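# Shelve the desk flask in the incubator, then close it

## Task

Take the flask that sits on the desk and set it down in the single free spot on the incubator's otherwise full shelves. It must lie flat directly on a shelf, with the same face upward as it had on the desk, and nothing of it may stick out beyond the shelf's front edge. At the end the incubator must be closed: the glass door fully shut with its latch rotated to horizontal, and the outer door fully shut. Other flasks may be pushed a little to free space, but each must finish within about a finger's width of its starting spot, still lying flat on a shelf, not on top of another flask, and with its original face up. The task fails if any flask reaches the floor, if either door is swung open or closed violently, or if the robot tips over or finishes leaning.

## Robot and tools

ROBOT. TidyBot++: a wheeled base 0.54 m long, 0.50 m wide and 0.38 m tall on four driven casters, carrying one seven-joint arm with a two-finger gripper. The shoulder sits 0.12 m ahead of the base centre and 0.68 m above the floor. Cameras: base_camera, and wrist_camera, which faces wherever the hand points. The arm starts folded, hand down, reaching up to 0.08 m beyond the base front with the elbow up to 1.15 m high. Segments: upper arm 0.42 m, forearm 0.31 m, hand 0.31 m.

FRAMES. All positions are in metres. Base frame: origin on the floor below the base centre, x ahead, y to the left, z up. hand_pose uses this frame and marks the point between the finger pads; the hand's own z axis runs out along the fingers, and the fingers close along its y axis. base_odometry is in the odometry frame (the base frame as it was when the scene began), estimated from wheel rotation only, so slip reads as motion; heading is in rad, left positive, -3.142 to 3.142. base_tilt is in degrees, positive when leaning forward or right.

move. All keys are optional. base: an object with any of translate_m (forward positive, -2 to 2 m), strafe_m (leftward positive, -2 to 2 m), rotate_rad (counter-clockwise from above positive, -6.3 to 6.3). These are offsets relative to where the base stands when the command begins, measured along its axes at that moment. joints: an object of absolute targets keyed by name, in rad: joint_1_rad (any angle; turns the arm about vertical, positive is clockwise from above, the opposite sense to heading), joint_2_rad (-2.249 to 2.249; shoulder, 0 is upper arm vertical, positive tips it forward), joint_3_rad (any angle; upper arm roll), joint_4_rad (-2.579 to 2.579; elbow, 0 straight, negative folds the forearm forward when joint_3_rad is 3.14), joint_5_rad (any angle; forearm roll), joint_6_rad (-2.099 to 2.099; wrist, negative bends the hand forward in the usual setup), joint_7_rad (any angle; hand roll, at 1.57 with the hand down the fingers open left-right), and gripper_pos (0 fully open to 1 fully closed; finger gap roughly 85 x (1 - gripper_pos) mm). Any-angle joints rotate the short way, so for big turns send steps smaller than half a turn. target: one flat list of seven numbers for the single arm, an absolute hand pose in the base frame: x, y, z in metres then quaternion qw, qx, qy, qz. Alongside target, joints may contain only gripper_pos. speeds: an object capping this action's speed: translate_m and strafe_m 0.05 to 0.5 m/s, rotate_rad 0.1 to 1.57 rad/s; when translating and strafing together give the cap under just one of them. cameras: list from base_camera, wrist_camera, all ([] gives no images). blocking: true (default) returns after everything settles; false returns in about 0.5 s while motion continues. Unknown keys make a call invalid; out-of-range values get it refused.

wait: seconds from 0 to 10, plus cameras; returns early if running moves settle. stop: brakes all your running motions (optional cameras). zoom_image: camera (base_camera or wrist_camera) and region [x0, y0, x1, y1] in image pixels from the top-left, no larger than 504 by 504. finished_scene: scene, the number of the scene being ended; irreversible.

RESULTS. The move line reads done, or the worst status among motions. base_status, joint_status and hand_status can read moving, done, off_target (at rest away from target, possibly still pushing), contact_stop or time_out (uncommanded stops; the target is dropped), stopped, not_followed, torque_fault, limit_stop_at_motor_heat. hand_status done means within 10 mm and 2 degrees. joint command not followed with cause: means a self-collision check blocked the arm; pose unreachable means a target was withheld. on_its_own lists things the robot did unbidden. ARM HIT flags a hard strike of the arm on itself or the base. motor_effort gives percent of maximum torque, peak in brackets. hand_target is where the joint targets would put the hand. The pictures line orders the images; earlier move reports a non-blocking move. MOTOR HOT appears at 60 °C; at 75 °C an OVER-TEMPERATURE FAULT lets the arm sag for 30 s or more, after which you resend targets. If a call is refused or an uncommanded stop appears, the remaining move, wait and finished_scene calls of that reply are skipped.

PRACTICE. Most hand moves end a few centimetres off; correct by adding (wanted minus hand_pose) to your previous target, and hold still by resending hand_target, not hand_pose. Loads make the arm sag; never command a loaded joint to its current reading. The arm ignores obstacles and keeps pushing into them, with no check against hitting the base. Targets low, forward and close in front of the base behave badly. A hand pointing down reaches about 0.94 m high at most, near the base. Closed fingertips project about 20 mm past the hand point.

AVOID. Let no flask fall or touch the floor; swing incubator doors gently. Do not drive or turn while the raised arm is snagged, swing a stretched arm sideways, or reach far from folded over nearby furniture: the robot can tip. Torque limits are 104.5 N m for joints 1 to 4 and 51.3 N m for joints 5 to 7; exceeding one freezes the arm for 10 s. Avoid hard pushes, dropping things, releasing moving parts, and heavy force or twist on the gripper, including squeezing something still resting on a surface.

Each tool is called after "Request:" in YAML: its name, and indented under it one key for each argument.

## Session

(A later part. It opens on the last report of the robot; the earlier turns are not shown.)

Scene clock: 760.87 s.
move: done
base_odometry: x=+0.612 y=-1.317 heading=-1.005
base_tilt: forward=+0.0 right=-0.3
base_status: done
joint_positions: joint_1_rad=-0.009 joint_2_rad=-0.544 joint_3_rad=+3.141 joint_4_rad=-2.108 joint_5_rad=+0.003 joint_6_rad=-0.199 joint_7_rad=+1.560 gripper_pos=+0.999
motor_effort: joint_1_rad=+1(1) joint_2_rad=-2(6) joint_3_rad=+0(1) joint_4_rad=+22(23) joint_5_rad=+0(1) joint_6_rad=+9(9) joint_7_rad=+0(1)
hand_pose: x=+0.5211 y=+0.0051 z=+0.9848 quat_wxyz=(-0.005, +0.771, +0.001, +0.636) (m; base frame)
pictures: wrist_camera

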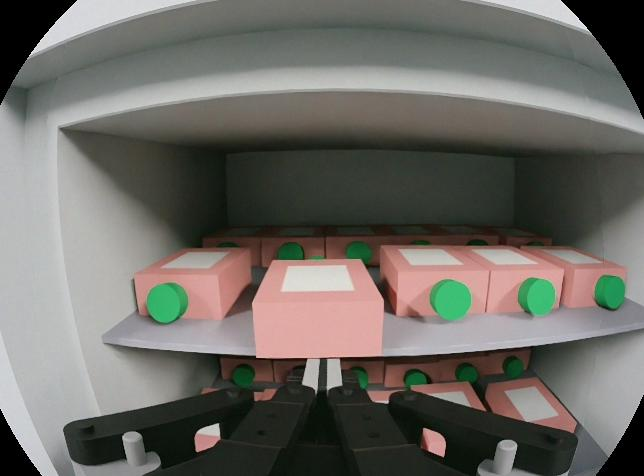

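Request:
move:
  base: {"translate_m": 0.075}
  speeds: {"translate_m": 0.1}
  cameras: []

Request:
move:
  base: {"translate_m": 0.021}
  speeds: {"translate_m": 0.05}
  cameras: ["wrist_camera"]

Request:
move:
  base: {"translate_m": -0.1}
  speeds: {"translate_m": 0.1}
  cameras: ["wrist_camera"]

Request:
zoom_image:
  camera: "wrist_camera"
  region: [210, 230, 450, 400]

Scene clock: 775.53 s.
move: done
base_odometry: x=+0.653 y=-1.381 heading=-1.004
base_tilt: forward=+0.1 right=-0.3
base_status: done
joint_positions: joint_1_rad=-0.009 joint_2_rad=-0.544 joint_3_rad=+3.141 joint_4_rad=-2.108 joint_5_rad=+0.003 joint_6_rad=-0.198 joint_7_rad=+1.560 gripper_pos=+0.999
motor_effort: joint_1_rad=-1(1) joint_2_rad=-2(5) joint_3_rad=+0(1) joint_4_rad=+22(23) joint_5_rad=+0(1) joint_6_rad=+9(9) joint_7_rad=+0(1)
hand_pose: x=+0.5212 y=+0.0051 z=+0.9846 quat_wxyz=(-0.005, +0.772, +0.001, +0.636) (m; base frame)
pictures: none

Scene clock: 776.40 s.
move: done
base_odometry: x=+0.664 y=-1.398 heading=-1.004
base_tilt: forward=+0.1 right=-0.3
base_status: done
joint_positions: joint_1_rad=-0.009 joint_2_rad=-0.544 joint_3_rad=+3.141 joint_4_rad=-2.108 joint_5_rad=+0.003 joint_6_rad=-0.198 joint_7_rad=+1.560 gripper_pos=+0.999
motor_effort: joint_1_rad=-1(1) joint_2_rad=-3(5) joint_3_rad=+0(1) joint_4_rad=+22(23) joint_5_rad=+0(1) joint_6_rad=+9(9) joint_7_rad=+1(1)
hand_pose: x=+0.5211 y=+0.0051 z=+0.9849 quat_wxyz=(-0.005, +0.771, +0.001, +0.636) (m; base frame)
pictures: wrist_camera

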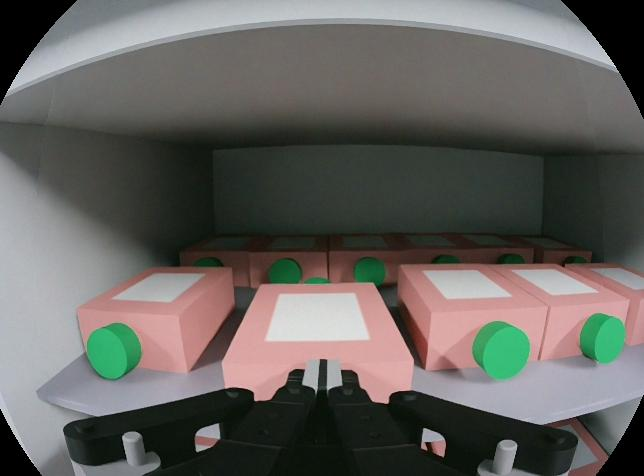

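Scene clock: 777.97 s.
move: done
base_odometry: x=+0.611 y=-1.314 heading=-1.004
base_tilt: forward=+0.0 right=-0.3
base_status: done
joint_positions: joint_1_rad=-0.009 joint_2_rad=-0.545 joint_3_rad=+3.141 joint_4_rad=-2.108 joint_5_rad=+0.003 joint_6_rad=-0.198 joint_7_rad=+1.560 gripper_pos=+0.999
motor_effort: joint_1_rad=+0(1) joint_2_rad=-3(5) joint_3_rad=+0(1) joint_4_rad=+22(23) joint_5_rad=+0(1) joint_6_rad=+9(9) joint_7_rad=+1(1)
hand_pose: x=+0.5207 y=+0.0050 z=+0.9854 quat_wxyz=(-0.005, +0.771, +0.001, +0.637) (m; base frame)
pictures: wrist_camera

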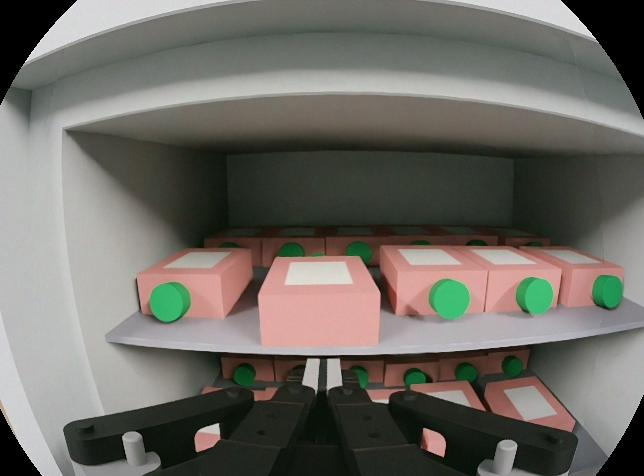

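Scaled by 2.100.

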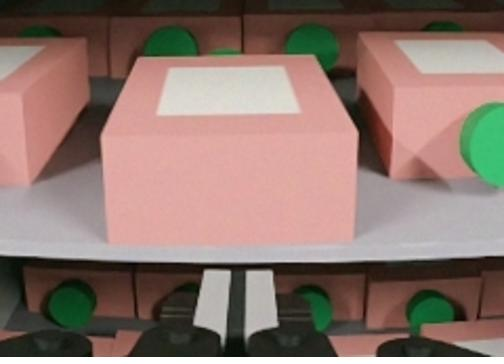

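Request:
move:
  base: {"translate_m": 0.095}
  speeds: {"translate_m": 0.1}
  cameras: []

Request:
move:
  base: {"translate_m": 0.02}
  speeds: {"translate_m": 0.05}
  cameras: ["wrist_camera"]

Request:
move:
  base: {"translate_m": -0.12}
  speeds: {"translate_m": 0.1}
  cameras: ["wrist_camera"]

Request:
zoom_image:
  camera: "wrist_camera"
  region: [210, 230, 450, 400]

Scene clock: 790.97 s.
move: done
base_odometry: x=+0.662 y=-1.394 heading=-1.004
base_tilt: forward=+0.0 right=-0.3
base_status: done
joint_positions: joint_1_rad=-0.009 joint_2_rad=-0.544 joint_3_rad=+3.141 joint_4_rad=-2.108 joint_5_rad=+0.003 joint_6_rad=-0.198 joint_7_rad=+1.560 gripper_pos=+0.999
motor_effort: joint_1_rad=+0(1) joint_2_rad=-3(5) joint_3_rad=+0(2) joint_4_rad=+22(23) joint_5_rad=+0(1) joint_6_rad=+9(9) joint_7_rad=+0(1)
hand_pose: x=+0.5211 y=+0.0051 z=+0.9848 quat_wxyz=(-0.005, +0.771, +0.001, +0.636) (m; base frame)
pictures: none

Scene clock: 791.83 s.
move: done
base_odometry: x=+0.673 y=-1.411 heading=-1.004
base_tilt: forward=+0.0 right=-0.3
base_status: done
joint_positions: joint_1_rad=-0.009 joint_2_rad=-0.545 joint_3_rad=+3.141 joint_4_rad=-2.108 joint_5_rad=+0.003 joint_6_rad=-0.198 joint_7_rad=+1.560 gripper_pos=+0.999
motor_effort: joint_1_rad=-1(1) joint_2_rad=-2(6) joint_3_rad=-1(1) joint_4_rad=+22(23) joint_5_rad=+0(1) joint_6_rad=+9(9) joint_7_rad=+1(1)
hand_pose: x=+0.5210 y=+0.0051 z=+0.9850 quat_wxyz=(-0.005, +0.771, +0.001, +0.637) (m; base frame)
pictures: wrist_camera

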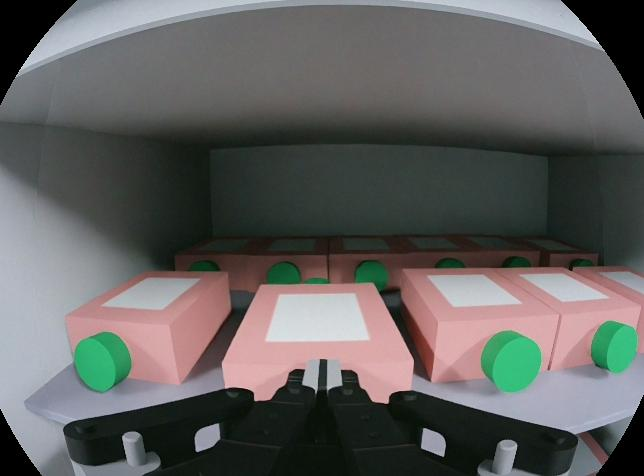

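Scene clock: 793.57 s.
move: done
base_odometry: x=+0.608 y=-1.309 heading=-1.004
base_tilt: forward=+0.0 right=-0.3
base_status: done
joint_positions: joint_1_rad=-0.009 joint_2_rad=-0.545 joint_3_rad=+3.141 joint_4_rad=-2.108 joint_5_rad=+0.003 joint_6_rad=-0.198 joint_7_rad=+1.560 gripper_pos=+0.999
motor_effort: joint_1_rad=+0(1) joint_2_rad=-2(5) joint_3_rad=-1(1) joint_4_rad=+22(23) joint_5_rad=+0(1) joint_6_rad=+9(9) joint_7_rad=+0(1)
hand_pose: x=+0.5207 y=+0.0050 z=+0.9854 quat_wxyz=(-0.005, +0.771, +0.001, +0.637) (m; base frame)
pictures: wrist_camera

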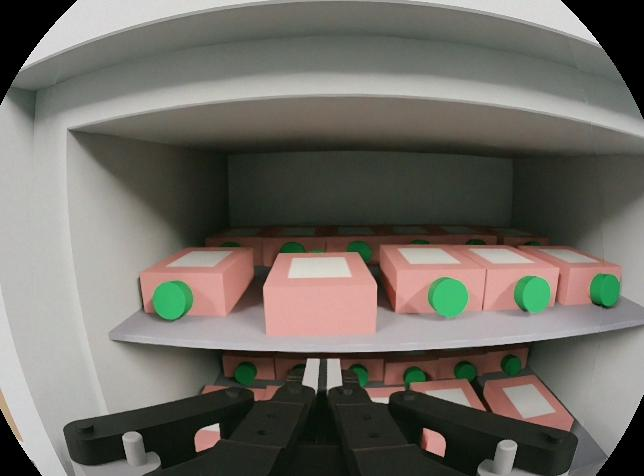

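Scaled by 2.100.

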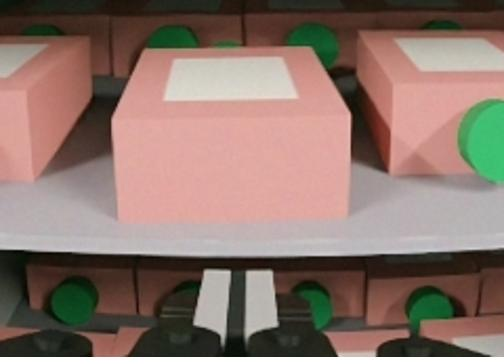

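Request:
move:
  base: {"translate_m": -0.7}
  speeds: {"translate_m": 0.4}
  cameras: []

Request:
move:
  joints: {"joint_2_rad": -0.545, "joint_4_rad": -2.4, "joint_6_rad": 0.2}

Request:
zoom_image:
  camera: "wrist_camera"
  region: [330, 60, 630, 400]

Scene clock: 803.70 s.
move: done
base_odometry: x=+0.233 y=-0.718 heading=-1.004
base_tilt: forward=+0.0 right=-0.3
base_status: done
joint_positions: joint_1_rad=-0.009 joint_2_rad=-0.546 joint_3_rad=+3.141 joint_4_rad=-2.109 joint_5_rad=+0.003 joint_6_rad=-0.197 joint_7_rad=+1.560 gripper_pos=+0.999
motor_effort: joint_1_rad=+0(1) joint_2_rad=-3(6) joint_3_rad=+0(1) joint_4_rad=+22(23) joint_5_rad=+0(1) joint_6_rad=+9(9) joint_7_rad=+0(1)
hand_pose: x=+0.5207 y=+0.0050 z=+0.9854 quat_wxyz=(-0.005, +0.771, +0.001, +0.637) (m; base frame)
pictures: none

Scene clock: 805.37 s.
move: done
base_odometry: x=+0.233 y=-0.718 heading=-1.004
base_tilt: forward=+0.0 right=-0.3
joint_positions: joint_1_rad=-0.009 joint_2_rad=-0.546 joint_3_rad=+3.141 joint_4_rad=-2.390 joint_5_rad=+0.003 joint_6_rad=+0.148 joint_7_rad=+1.560 gripper_pos=+0.999
joint_status: all done
motor_effort: joint_1_rad=+0(1) joint_2_rad=-2(3) joint_3_rad=+0(1) joint_4_rad=+21(23) joint_5_rad=+0(1) joint_6_rad=+9(10) joint_7_rad=+1(1)
hand_pose: x=+0.5122 y=+0.0052 z=+0.9178 quat_wxyz=(-0.006, +0.750, +0.001, +0.662) (m; base frame)
pictures: base_camera, wrist_camera

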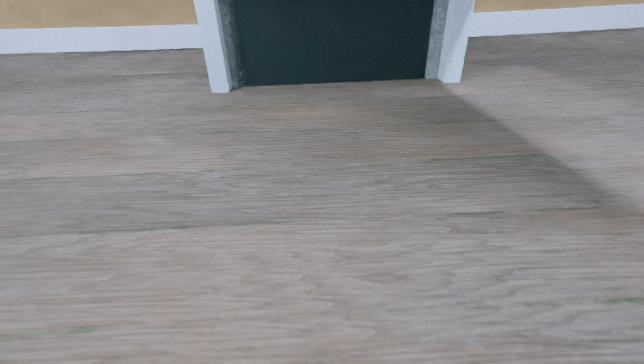

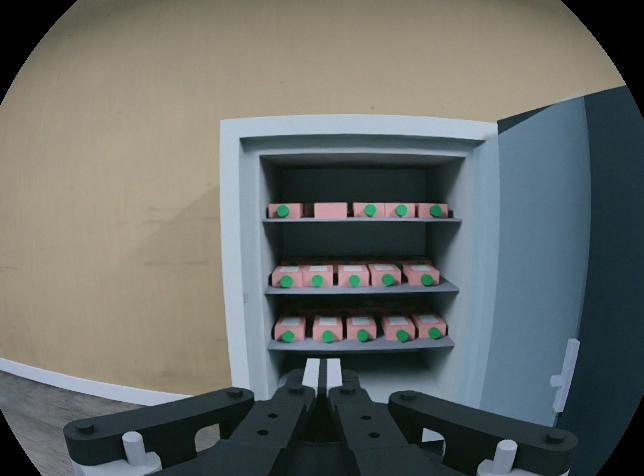

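Scaled by 1.482.

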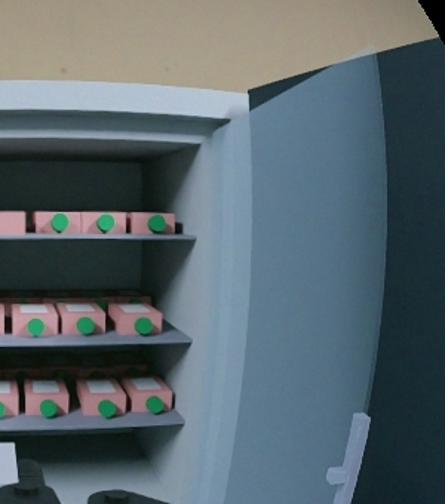

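Request:
move:
  base: {"strafe_m": -0.5}

Request:
zoom_image:
  camera: "wrist_camera"
  region: [150, 60, 630, 400]

Scene clock: 868.57 s.
move: done
base_odometry: x=-0.190 y=-0.987 heading=-1.005
base_tilt: forward=+0.1 right=-0.3
base_status: done
joint_positions: joint_1_rad=-0.009 joint_2_rad=-0.546 joint_3_rad=+3.142 joint_4_rad=-2.390 joint_5_rad=+0.003 joint_6_rad=+0.151 joint_7_rad=+1.560 gripper_pos=+0.999
motor_effort: joint_1_rad=-1(1) joint_2_rad=-2(3) joint_3_rad=+0(3) joint_4_rad=+21(22) joint_5_rad=+0(1) joint_6_rad=+9(9) joint_7_rad=+1(1)
hand_pose: x=+0.5123 y=+0.0049 z=+0.9187 quat_wxyz=(-0.006, +0.749, +0.000, +0.663) (m; base frame)
pictures: base_camera, wrist_camera

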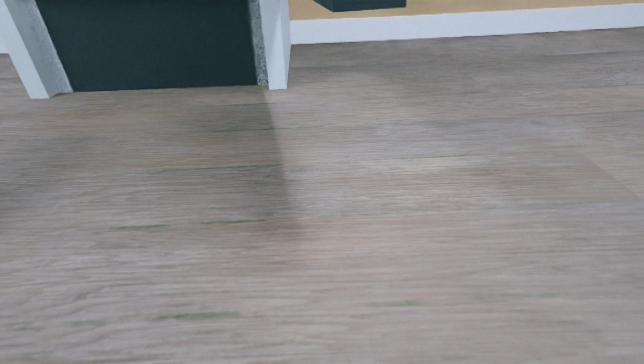

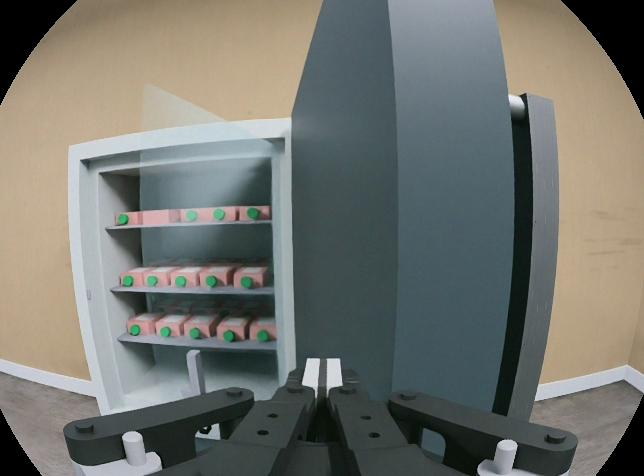

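Scaled by 1.050.

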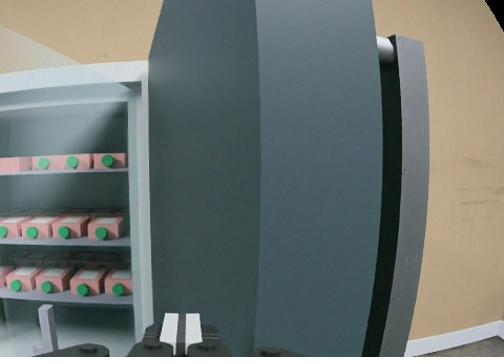

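Request:
move:
  base: {"translate_m": -0.35}
  speeds: {"translate_m": 0.3}

Request:
zoom_image:
  camera: "wrist_camera"
  region: [130, 60, 590, 400]

Scene clock: 928.10 s.
move: done
base_odometry: x=-0.377 y=-0.691 heading=-1.005
base_tilt: forward=+0.0 right=-0.3
base_status: done
joint_positions: joint_1_rad=-0.009 joint_2_rad=-0.546 joint_3_rad=+3.142 joint_4_rad=-2.391 joint_5_rad=+0.003 joint_6_rad=+0.153 joint_7_rad=+1.560 gripper_pos=+0.999
motor_effort: joint_1_rad=+0(1) joint_2_rad=-2(5) joint_3_rad=+0(1) joint_4_rad=+22(22) joint_5_rad=+0(1) joint_6_rad=+9(10) joint_7_rad=+0(1)
hand_pose: x=+0.5122 y=+0.0049 z=+0.9188 quat_wxyz=(-0.006, +0.749, +0.000, +0.663) (m; base frame)
pictures: base_camera, wrist_camera

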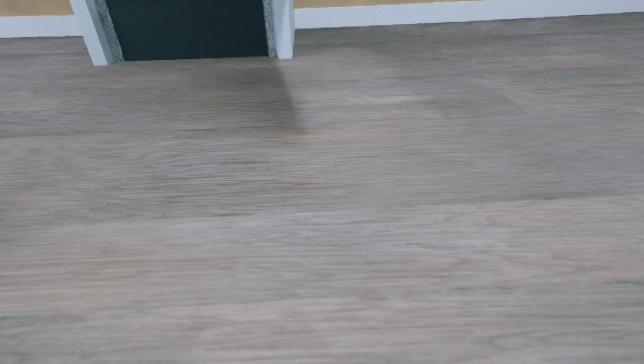

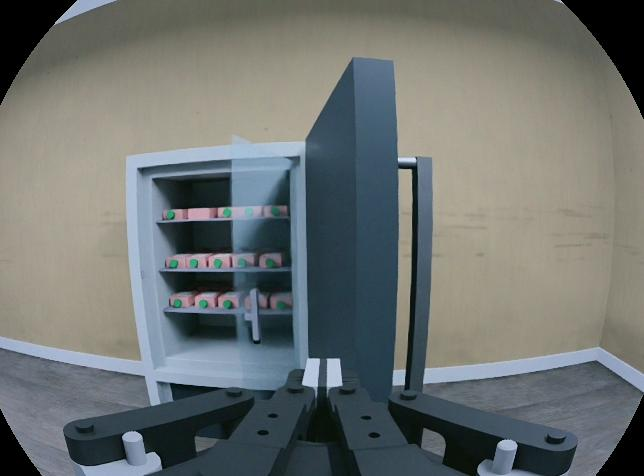

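Scaled by 1.096.

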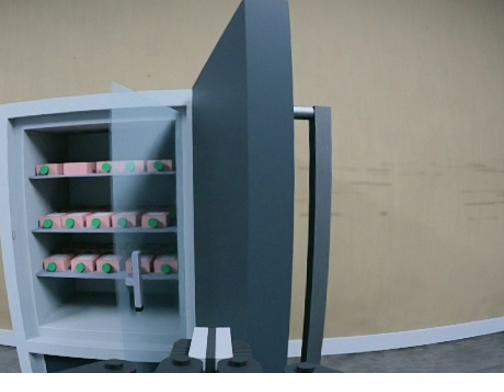

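Request:
move:
  base: {"strafe_m": 0.065}
  speeds: {"strafe_m": 0.2}
  cameras: []

Request:
move:
  base: {"translate_m": 0.45}
  speeds: {"translate_m": 0.25}

Scene clock: 975.17 s.
move: done
base_odometry: x=-0.323 y=-0.656 heading=-1.005
base_tilt: forward=+0.1 right=-0.3
base_status: done
joint_positions: joint_1_rad=-0.009 joint_2_rad=-0.546 joint_3_rad=+3.141 joint_4_rad=-2.391 joint_5_rad=+0.003 joint_6_rad=+0.153 joint_7_rad=+1.560 gripper_pos=+0.999
motor_effort: joint_1_rad=+0(1) joint_2_rad=-2(2) joint_3_rad=-1(2) joint_4_rad=+21(22) joint_5_rad=+0(1) joint_6_rad=+9(9) joint_7_rad=+0(1)
hand_pose: x=+0.5122 y=+0.0052 z=+0.9189 quat_wxyz=(-0.006, +0.748, +0.001, +0.663) (m; base frame)
pictures: none

Scene clock: 977.77 s.
move: done
base_odometry: x=-0.081 y=-1.036 heading=-1.004
base_tilt: forward=+0.0 right=-0.3
base_status: done
joint_positions: joint_1_rad=-0.009 joint_2_rad=-0.544 joint_3_rad=+3.141 joint_4_rad=-2.391 joint_5_rad=+0.003 joint_6_rad=+0.154 joint_7_rad=+1.560 gripper_pos=+0.999
motor_effort: joint_1_rad=+0(1) joint_2_rad=-2(5) joint_3_rad=+0(1) joint_4_rad=+21(22) joint_5_rad=+0(1) joint_6_rad=+9(9) joint_7_rad=+0(1)
hand_pose: x=+0.5126 y=+0.0052 z=+0.9183 quat_wxyz=(-0.006, +0.749, +0.001, +0.663) (m; base frame)
pictures: base_camera, wrist_camera

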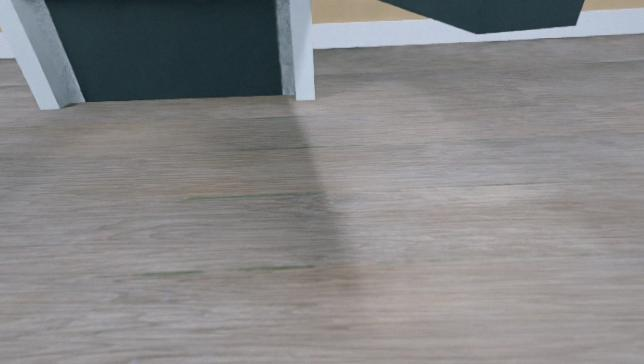

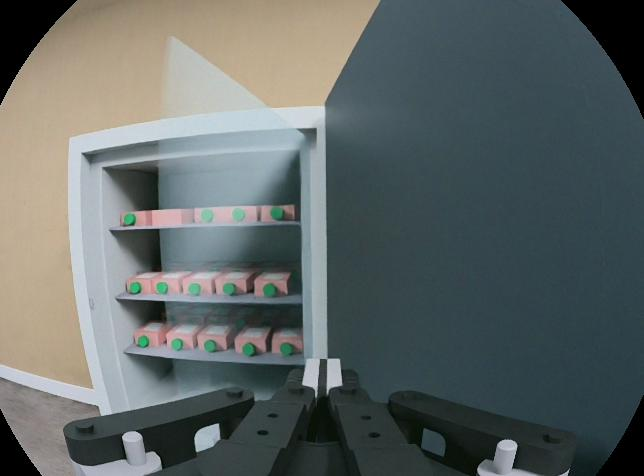

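Request:
move:
  base: {"translate_m": 0.14}
  speeds: {"translate_m": 0.15}
  cameras: []

Request:
move:
  base: {"strafe_m": 0.08}
  speeds: {"strafe_m": 0.08}

Scene clock: 988.63 s.
move: done
base_odometry: x=-0.006 y=-1.154 heading=-1.004
base_tilt: forward=+0.1 right=-0.3
base_status: done
joint_positions: joint_1_rad=-0.009 joint_2_rad=-0.544 joint_3_rad=+3.141 joint_4_rad=-2.391 joint_5_rad=+0.003 joint_6_rad=+0.155 joint_7_rad=+1.560 gripper_pos=+0.999
motor_effort: joint_1_rad=-1(1) joint_2_rad=-2(5) joint_3_rad=+0(1) joint_4_rad=+21(22) joint_5_rad=+0(1) joint_6_rad=+9(9) joint_7_rad=+1(1)
hand_pose: x=+0.5127 y=+0.0052 z=+0.9180 quat_wxyz=(-0.006, +0.749, +0.001, +0.663) (m; base frame)
pictures: none

Scene clock: 990.13 s.
move: done
base_odometry: x=+0.062 y=-1.111 heading=-1.004
base_tilt: forward=+0.0 right=-0.4
base_status: done
joint_positions: joint_1_rad=-0.009 joint_2_rad=-0.544 joint_3_rad=+3.141 joint_4_rad=-2.391 joint_5_rad=+0.003 joint_6_rad=+0.155 joint_7_rad=+1.560 gripper_pos=+0.999
motor_effort: joint_1_rad=+0(1) joint_2_rad=-2(2) joint_3_rad=+0(2) joint_4_rad=+22(22) joint_5_rad=+0(1) joint_6_rad=+9(9) joint_7_rad=+1(1)
hand_pose: x=+0.5127 y=+0.0052 z=+0.9180 quat_wxyz=(-0.006, +0.749, +0.001, +0.663) (m; base frame)
pictures: base_camera, wrist_camera

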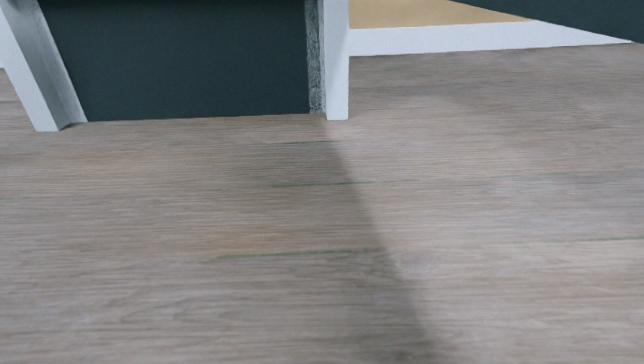

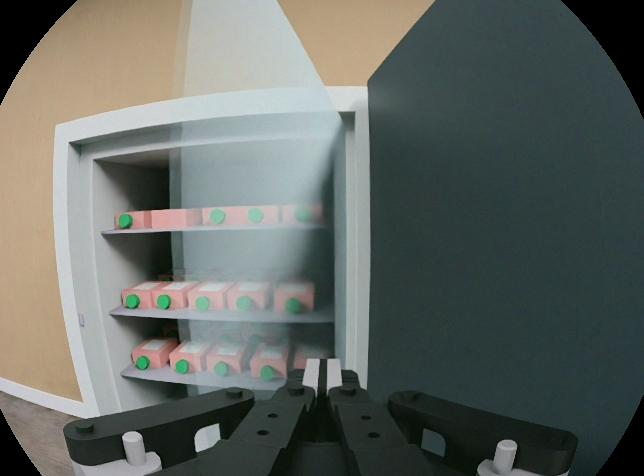

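Request:
move:
  base: {"translate_m": 0.06, "strafe_m": 0.16}
  speeds: {"strafe_m": 0.1}
  cameras: ["wrist_camera"]

Request:
move:
  base: {"translate_m": 0.11, "strafe_m": 0.13}
  speeds: {"strafe_m": 0.1}
  cameras: ["wrist_camera"]

Scene clock: 1012.27 s.
move: time_out
base_odometry: x=+0.228 y=-1.076 heading=-1.006
base_tilt: forward=+0.1 right=-0.2
base_status: translate_m time_out (by the wheels' count: +0.060 of +0.060); strafe_m time_out (by the wheels' count: +0.159 of +0.160)
joint_positions: joint_1_rad=-0.009 joint_2_rad=-0.546 joint_3_rad=+3.141 joint_4_rad=-2.393 joint_5_rad=+0.003 joint_6_rad=+0.155 joint_7_rad=+1.560 gripper_pos=+0.999
motor_effort: joint_1_rad=+0(4) joint_2_rad=-2(3) joint_3_rad=+0(4) joint_4_rad=+21(23) joint_5_rad=+0(1) joint_6_rad=+9(10) joint_7_rad=+0(1)
hand_pose: x=+0.5119 y=+0.0050 z=+0.9177 quat_wxyz=(-0.006, +0.749, +0.001, +0.663) (m; base frame)
pictures: wrist_camera

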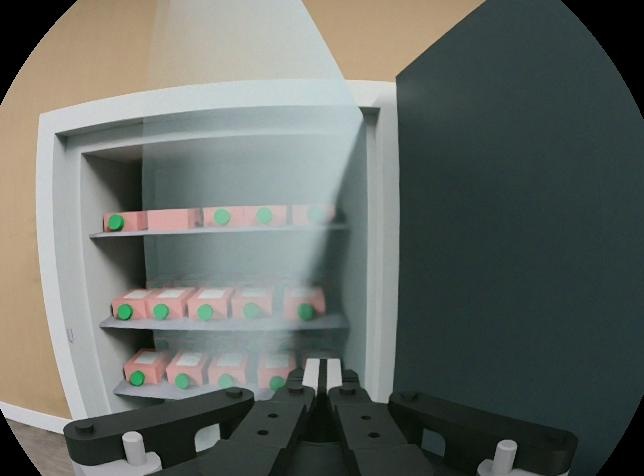

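not run: a stop that you did not command came earlier in this reply.

Request:
move:
  base: {"translate_m": -0.1}
  speeds: {"translate_m": 0.1}

Scene clock: 1050.53 s.
move: done
base_odometry: x=+0.175 y=-0.992 heading=-1.006
base_tilt: forward=+0.0 right=-0.3
base_status: done
joint_positions: joint_1_rad=-0.009 joint_2_rad=-0.546 joint_3_rad=+3.141 joint_4_rad=-2.393 joint_5_rad=+0.003 joint_6_rad=+0.155 joint_7_rad=+1.560 gripper_pos=+0.999
motor_effort: joint_1_rad=-1(1) joint_2_rad=-2(5) joint_3_rad=+0(1) joint_4_rad=+22(22) joint_5_rad=+0(1) joint_6_rad=+9(9) joint_7_rad=+0(1)
hand_pose: x=+0.5120 y=+0.0050 z=+0.9177 quat_wxyz=(-0.006, +0.749, +0.001, +0.663) (m; base frame)
pictures: base_camera, wrist_camera

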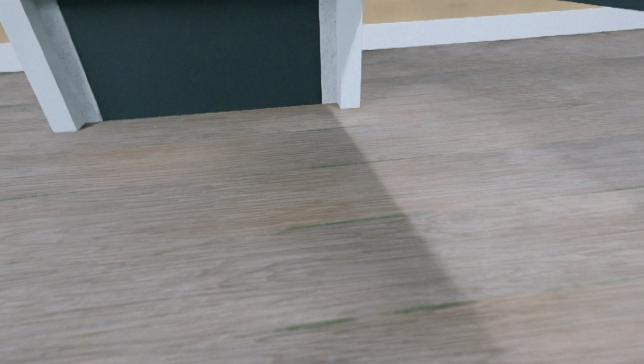

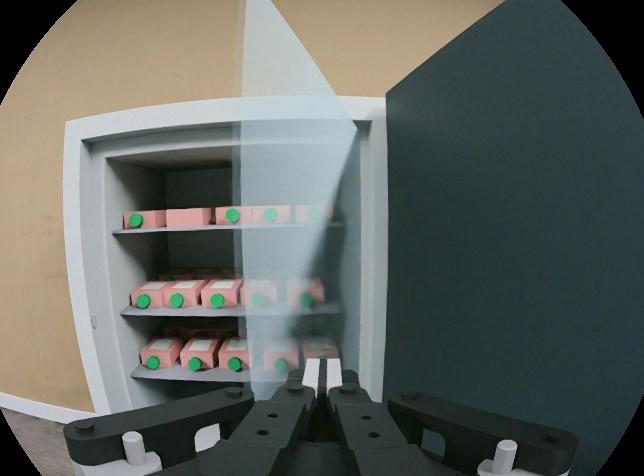

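Request:
move:
  base: {"rotate_rad": 0.13}
  speeds: {"rotate_rad": 0.3}

Scene clock: 1092.13 s.
move: done
base_odometry: x=+0.174 y=-0.991 heading=-0.876
base_tilt: forward=+0.0 right=-0.3
base_status: done
joint_positions: joint_1_rad=-0.009 joint_2_rad=-0.546 joint_3_rad=+3.141 joint_4_rad=-2.393 joint_5_rad=+0.003 joint_6_rad=+0.155 joint_7_rad=+1.560 gripper_pos=+0.999
motor_effort: joint_1_rad=+0(2) joint_2_rad=-2(2) joint_3_rad=-1(2) joint_4_rad=+22(22) joint_5_rad=+0(1) joint_6_rad=+9(9) joint_7_rad=+0(1)
hand_pose: x=+0.5120 y=+0.0050 z=+0.9177 quat_wxyz=(-0.006, +0.749, +0.001, +0.663) (m; base frame)
pictures: base_camera, wrist_camera

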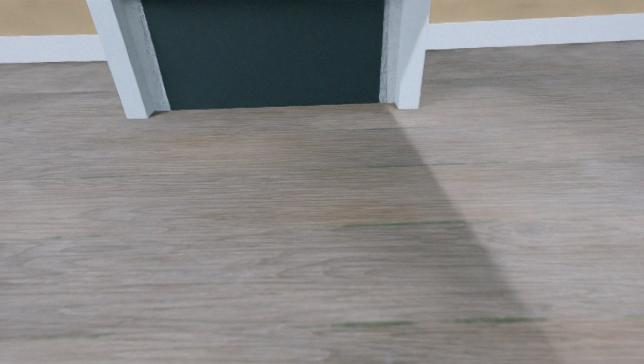

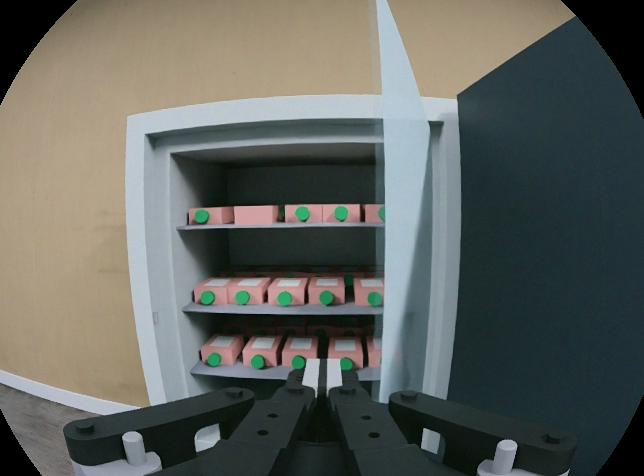

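Request:
move:
  base: {"strafe_m": -0.15}
  speeds: {"strafe_m": 0.15}
  cameras: ["wrist_camera"]

Request:
move:
  joints: {"joint_2_rad": -0.115, "joint_4_rad": -2.045, "joint_6_rad": 0.24}
  cameras: ["wrist_camera"]

Scene clock: 1126.47 s.
move: done
base_odometry: x=+0.059 y=-1.087 heading=-0.875
base_tilt: forward=+0.0 right=-0.3
base_status: done
joint_positions: joint_1_rad=-0.009 joint_2_rad=-0.546 joint_3_rad=+3.141 joint_4_rad=-2.393 joint_5_rad=+0.003 joint_6_rad=+0.155 joint_7_rad=+1.560 gripper_pos=+0.999
motor_effort: joint_1_rad=-1(1) joint_2_rad=-2(3) joint_3_rad=-1(3) joint_4_rad=+21(22) joint_5_rad=+0(1) joint_6_rad=+9(9) joint_7_rad=+0(1)
hand_pose: x=+0.5120 y=+0.0050 z=+0.9177 quat_wxyz=(-0.006, +0.749, +0.001, +0.663) (m; base frame)
pictures: wrist_camera

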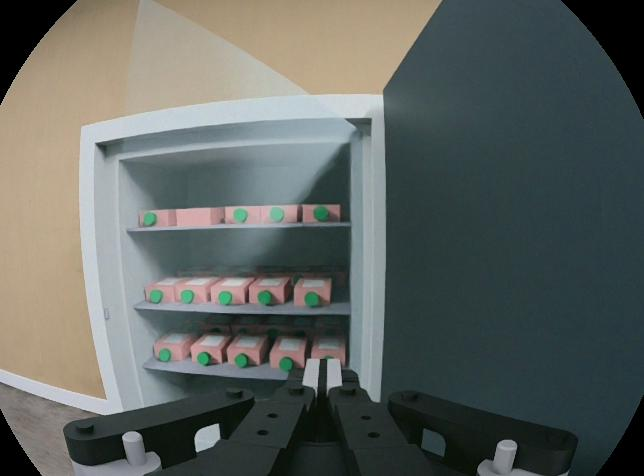

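Scene clock: 1128.07 s.
move: done
base_odometry: x=+0.059 y=-1.087 heading=-0.875
base_tilt: forward=+0.0 right=-0.3
joint_positions: joint_1_rad=-0.009 joint_2_rad=-0.120 joint_3_rad=+3.141 joint_4_rad=-2.065 joint_5_rad=+0.003 joint_6_rad=+0.189 joint_7_rad=+1.560 gripper_pos=+0.999
joint_status: all done
motor_effort: joint_1_rad=+1(2) joint_2_rad=-17(18) joint_3_rad=-1(1) joint_4_rad=+21(23) joint_5_rad=+0(1) joint_6_rad=+9(10) joint_7_rad=+0(1)
hand_pose: x=+0.6674 y=+0.0064 z=+0.9273 quat_wxyz=(-0.005, +0.769, +0.001, +0.639) (m; base frame)
pictures: wrist_camera

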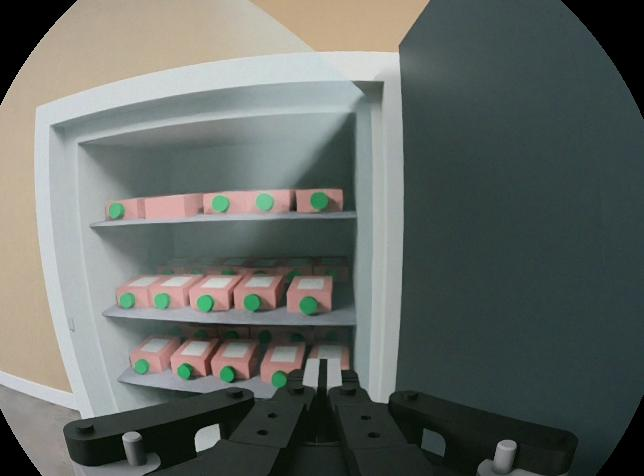

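Request:
move:
  base: {"strafe_m": 0.12}
  speeds: {"strafe_m": 0.1}

Scene clock: 1132.63 s.
move: done
base_odometry: x=+0.151 y=-1.011 heading=-0.875
base_tilt: forward=+0.1 right=-0.4
base_status: done
joint_positions: joint_1_rad=-0.008 joint_2_rad=-0.120 joint_3_rad=+3.143 joint_4_rad=-2.064 joint_5_rad=+0.003 joint_6_rad=+0.191 joint_7_rad=+1.560 gripper_pos=+0.999
motor_effort: joint_1_rad=+0(3) joint_2_rad=-16(17) joint_3_rad=-1(5) joint_4_rad=+21(21) joint_5_rad=+1(1) joint_6_rad=+9(9) joint_7_rad=+0(1)
hand_pose: x=+0.6676 y=+0.0053 z=+0.9283 quat_wxyz=(-0.005, +0.769, +0.000, +0.640) (m; base frame)
pictures: base_camera, wrist_camera

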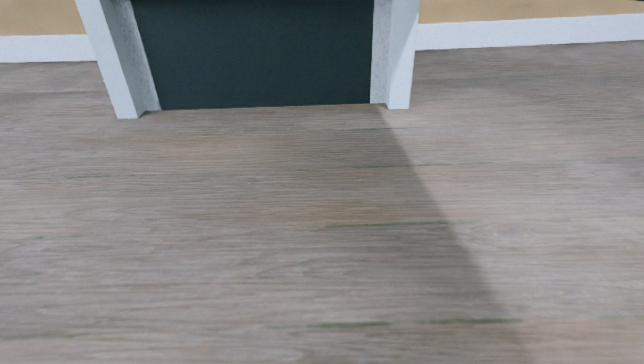

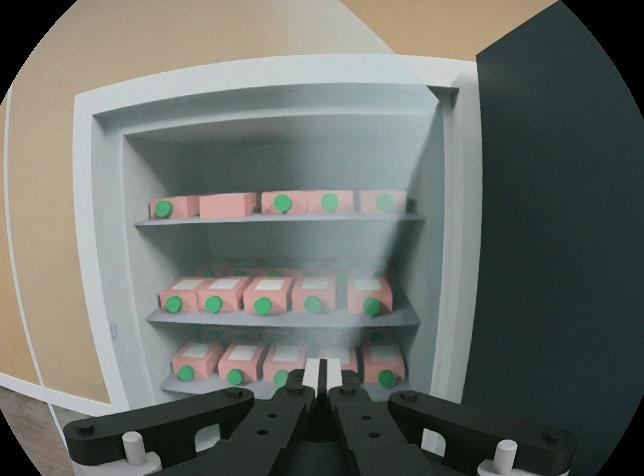

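Request:
move:
  base: {"strafe_m": 0.13}
  speeds: {"strafe_m": 0.1}
  cameras: ["wrist_camera"]

Request:
move:
  base: {"translate_m": 0.1}
  speeds: {"translate_m": 0.08}
  cameras: ["wrist_camera"]

Scene clock: 1158.90 s.
move: done
base_odometry: x=+0.251 y=-0.927 heading=-0.875
base_tilt: forward=+0.0 right=-0.3
base_status: done
joint_positions: joint_1_rad=-0.009 joint_2_rad=-0.120 joint_3_rad=+3.143 joint_4_rad=-2.063 joint_5_rad=+0.003 joint_6_rad=+0.191 joint_7_rad=+1.560 gripper_pos=+0.999
motor_effort: joint_1_rad=+0(3) joint_2_rad=-16(17) joint_3_rad=-1(4) joint_4_rad=+21(22) joint_5_rad=+0(1) joint_6_rad=+9(9) joint_7_rad=+1(1)
hand_pose: x=+0.6677 y=+0.0057 z=+0.9287 quat_wxyz=(-0.005, +0.768, +0.000, +0.640) (m; base frame)
pictures: wrist_camera

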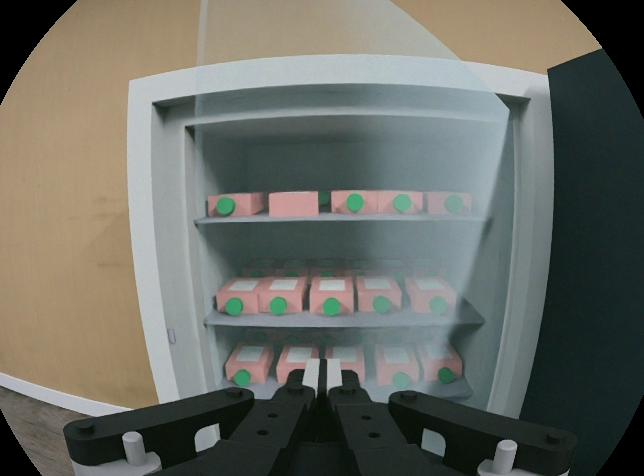

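Scene clock: 1160.67 s.
move: done
base_odometry: x=+0.315 y=-1.004 heading=-0.875
base_tilt: forward=+0.0 right=-0.4
base_status: done
joint_positions: joint_1_rad=-0.009 joint_2_rad=-0.115 joint_3_rad=+3.143 joint_4_rad=-2.061 joint_5_rad=+0.003 joint_6_rad=+0.192 joint_7_rad=+1.560 gripper_pos=+0.999
motor_effort: joint_1_rad=+0(3) joint_2_rad=-16(19) joint_3_rad=+0(3) joint_4_rad=+21(22) joint_5_rad=+1(1) joint_6_rad=+9(10) joint_7_rad=+0(1)
hand_pose: x=+0.6693 y=+0.0056 z=+0.9280 quat_wxyz=(-0.005, +0.769, +0.000, +0.640) (m; base frame)
pictures: wrist_camera

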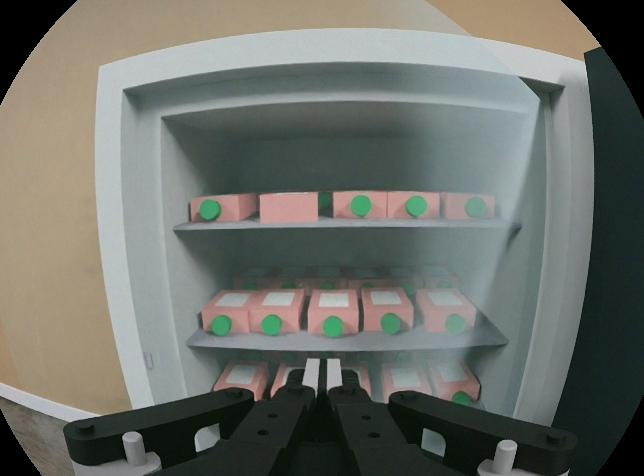

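Request:
zoom_image:
  camera: "wrist_camera"
  region: [50, 0, 450, 260]

Request:
move:
  base: {"translate_m": 0.12}
  speeds: {"translate_m": 0.06}
  cameras: ["wrist_camera"]

Request:
zoom_image:
  camera: "wrist_camera"
  region: [50, 0, 450, 260]

Scaled by 1.260.

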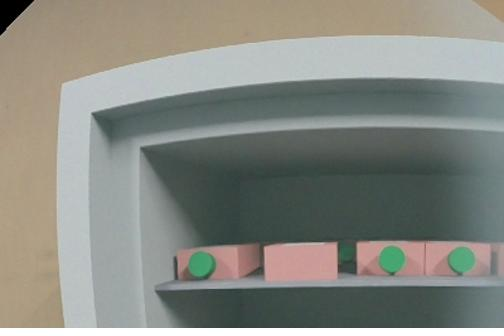

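Scene clock: 1170.00 s.
move: done
base_odometry: x=+0.392 y=-1.096 heading=-0.875
base_tilt: forward=+0.1 right=-0.3
base_status: done
joint_positions: joint_1_rad=-0.009 joint_2_rad=-0.114 joint_3_rad=+3.143 joint_4_rad=-2.060 joint_5_rad=+0.003 joint_6_rad=+0.192 joint_7_rad=+1.560 gripper_pos=+0.999
motor_effort: joint_1_rad=+0(3) joint_2_rad=-16(19) joint_3_rad=-1(3) joint_4_rad=+21(22) joint_5_rad=+0(1) joint_6_rad=+9(10) joint_7_rad=+0(1)
hand_pose: x=+0.6698 y=+0.0054 z=+0.9275 quat_wxyz=(-0.005, +0.769, +0.000, +0.639) (m; base frame)
pictures: wrist_camera

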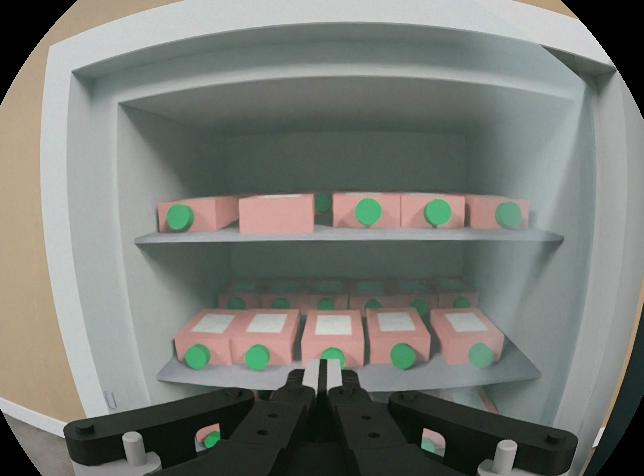

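Scaled by 1.260.

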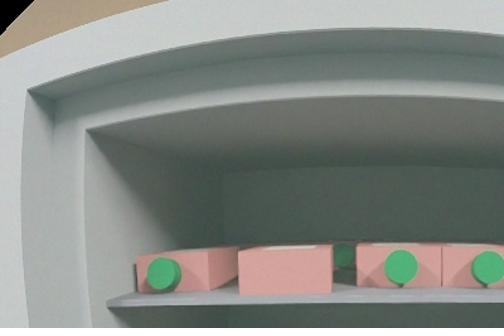

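Request:
move:
  base: {"translate_m": 0.06, "strafe_m": 0.12}
  speeds: {"strafe_m": 0.08}
  cameras: ["wrist_camera"]

Request:
zoom_image:
  camera: "wrist_camera"
  region: [10, 120, 410, 460]

Scene clock: 1181.33 s.
move: done
base_odometry: x=+0.523 y=-1.065 heading=-0.875
base_tilt: forward=+0.1 right=-0.4
base_status: done
joint_positions: joint_1_rad=-0.008 joint_2_rad=-0.114 joint_3_rad=+3.144 joint_4_rad=-2.060 joint_5_rad=+0.003 joint_6_rad=+0.193 joint_7_rad=+1.560 gripper_pos=+0.999
motor_effort: joint_1_rad=+0(5) joint_2_rad=-16(18) joint_3_rad=-1(6) joint_4_rad=+21(24) joint_5_rad=+0(1) joint_6_rad=+9(10) joint_7_rad=+1(1)
hand_pose: x=+0.6699 y=+0.0046 z=+0.9278 quat_wxyz=(-0.005, +0.769, -0.001, +0.640) (m; base frame)
pictures: wrist_camera

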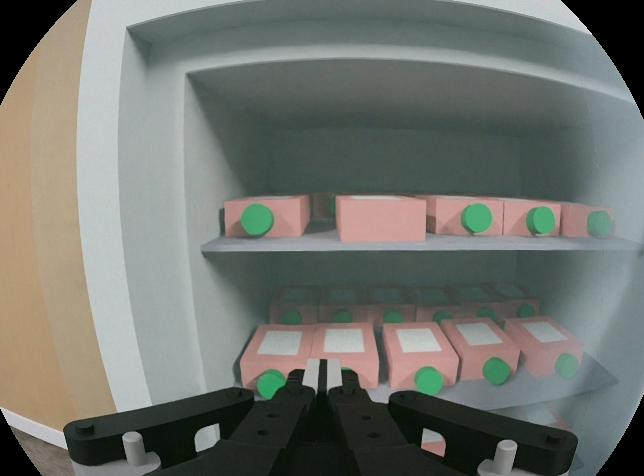

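Scaled by 1.260.

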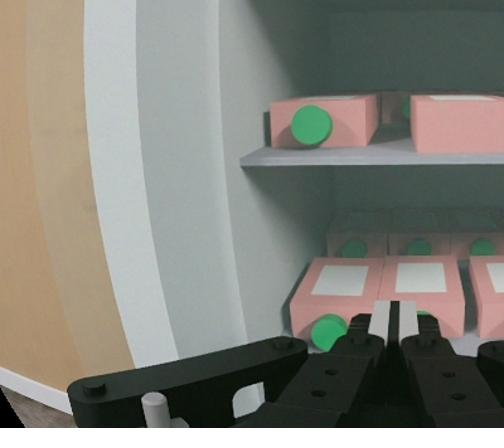

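Request:
move:
  base: {"translate_m": 0.06, "strafe_m": 0.03}
  speeds: {"translate_m": 0.06}
  cameras: ["wrist_camera"]

Request:
move:
  base: {"translate_m": 0.04}
  speeds: {"translate_m": 0.05}
  cameras: ["wrist_camera"]

Scene clock: 1189.13 s.
move: done
base_odometry: x=+0.585 y=-1.092 heading=-0.874
base_tilt: forward=+0.0 right=-0.3
base_status: done
joint_positions: joint_1_rad=-0.008 joint_2_rad=-0.113 joint_3_rad=+3.144 joint_4_rad=-2.060 joint_5_rad=+0.003 joint_6_rad=+0.193 joint_7_rad=+1.560 gripper_pos=+0.999
motor_effort: joint_1_rad=+0(2) joint_2_rad=-17(19) joint_3_rad=-1(3) joint_4_rad=+21(23) joint_5_rad=+0(1) joint_6_rad=+9(10) joint_7_rad=+1(1)
hand_pose: x=+0.6701 y=+0.0044 z=+0.9280 quat_wxyz=(-0.005, +0.769, -0.001, +0.640) (m; base frame)
pictures: wrist_camera

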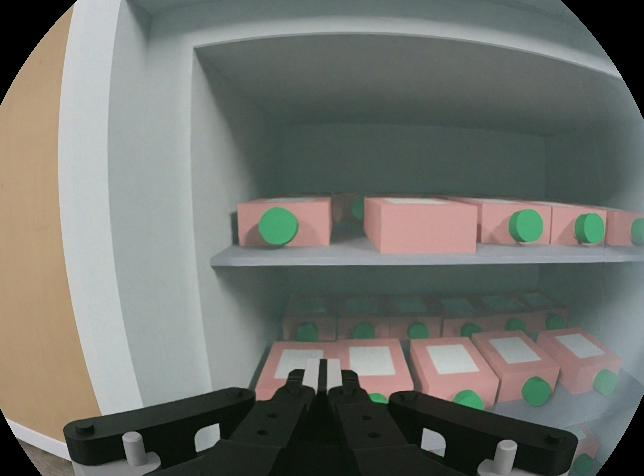

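Scene clock: 1190.40 s.
move: done
base_odometry: x=+0.611 y=-1.123 heading=-0.874
base_tilt: forward=+0.1 right=-0.3
base_status: done
joint_positions: joint_1_rad=-0.008 joint_2_rad=-0.112 joint_3_rad=+3.144 joint_4_rad=-2.059 joint_5_rad=+0.003 joint_6_rad=+0.194 joint_7_rad=+1.560 gripper_pos=+0.999
motor_effort: joint_1_rad=+0(2) joint_2_rad=-16(20) joint_3_rad=-1(2) joint_4_rad=+21(23) joint_5_rad=+0(1) joint_6_rad=+9(10) joint_7_rad=+0(1)
hand_pose: x=+0.6704 y=+0.0044 z=+0.9279 quat_wxyz=(-0.005, +0.769, -0.001, +0.640) (m; base frame)
pictures: wrist_camera

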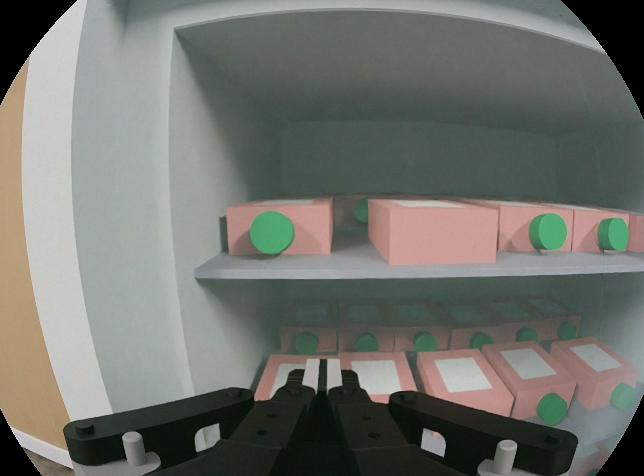

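Request:
move:
  base: {"translate_m": 0.03}
  speeds: {"translate_m": 0.05}
  cameras: ["wrist_camera"]

Request:
zoom_image:
  camera: "wrist_camera"
  region: [10, 0, 410, 400]

Scene clock: 1198.03 s.
move: done
base_odometry: x=+0.630 y=-1.146 heading=-0.874
base_tilt: forward=+0.0 right=-0.3
base_status: done
joint_positions: joint_1_rad=-0.008 joint_2_rad=-0.112 joint_3_rad=+3.144 joint_4_rad=-2.059 joint_5_rad=+0.003 joint_6_rad=+0.194 joint_7_rad=+1.560 gripper_pos=+0.999
motor_effort: joint_1_rad=-1(1) joint_2_rad=-16(20) joint_3_rad=+0(1) joint_4_rad=+21(23) joint_5_rad=+0(0) joint_6_rad=+9(10) joint_7_rad=+0(1)
hand_pose: x=+0.6706 y=+0.0045 z=+0.9279 quat_wxyz=(-0.005, +0.769, -0.001, +0.640) (m; base frame)
pictures: wrist_camera

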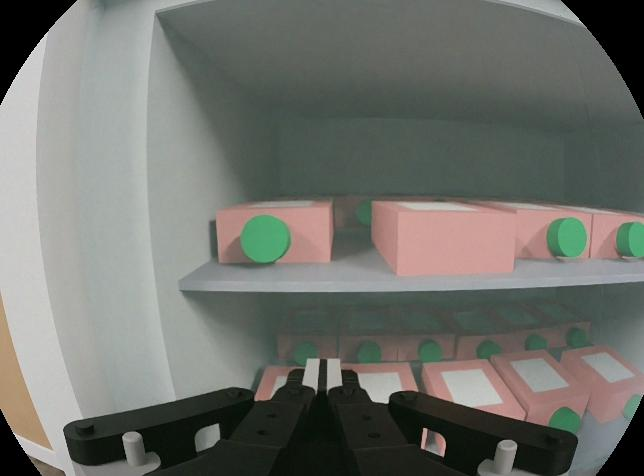

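Scaled by 1.260.

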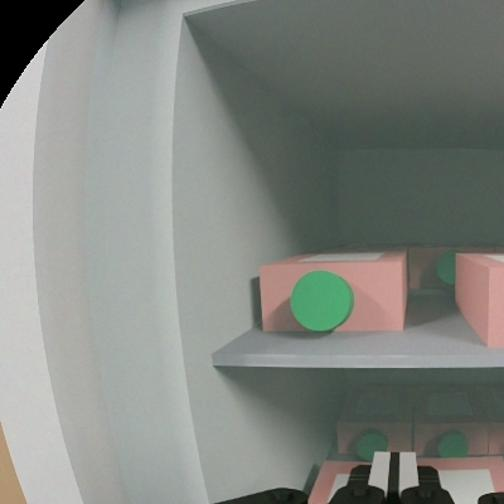

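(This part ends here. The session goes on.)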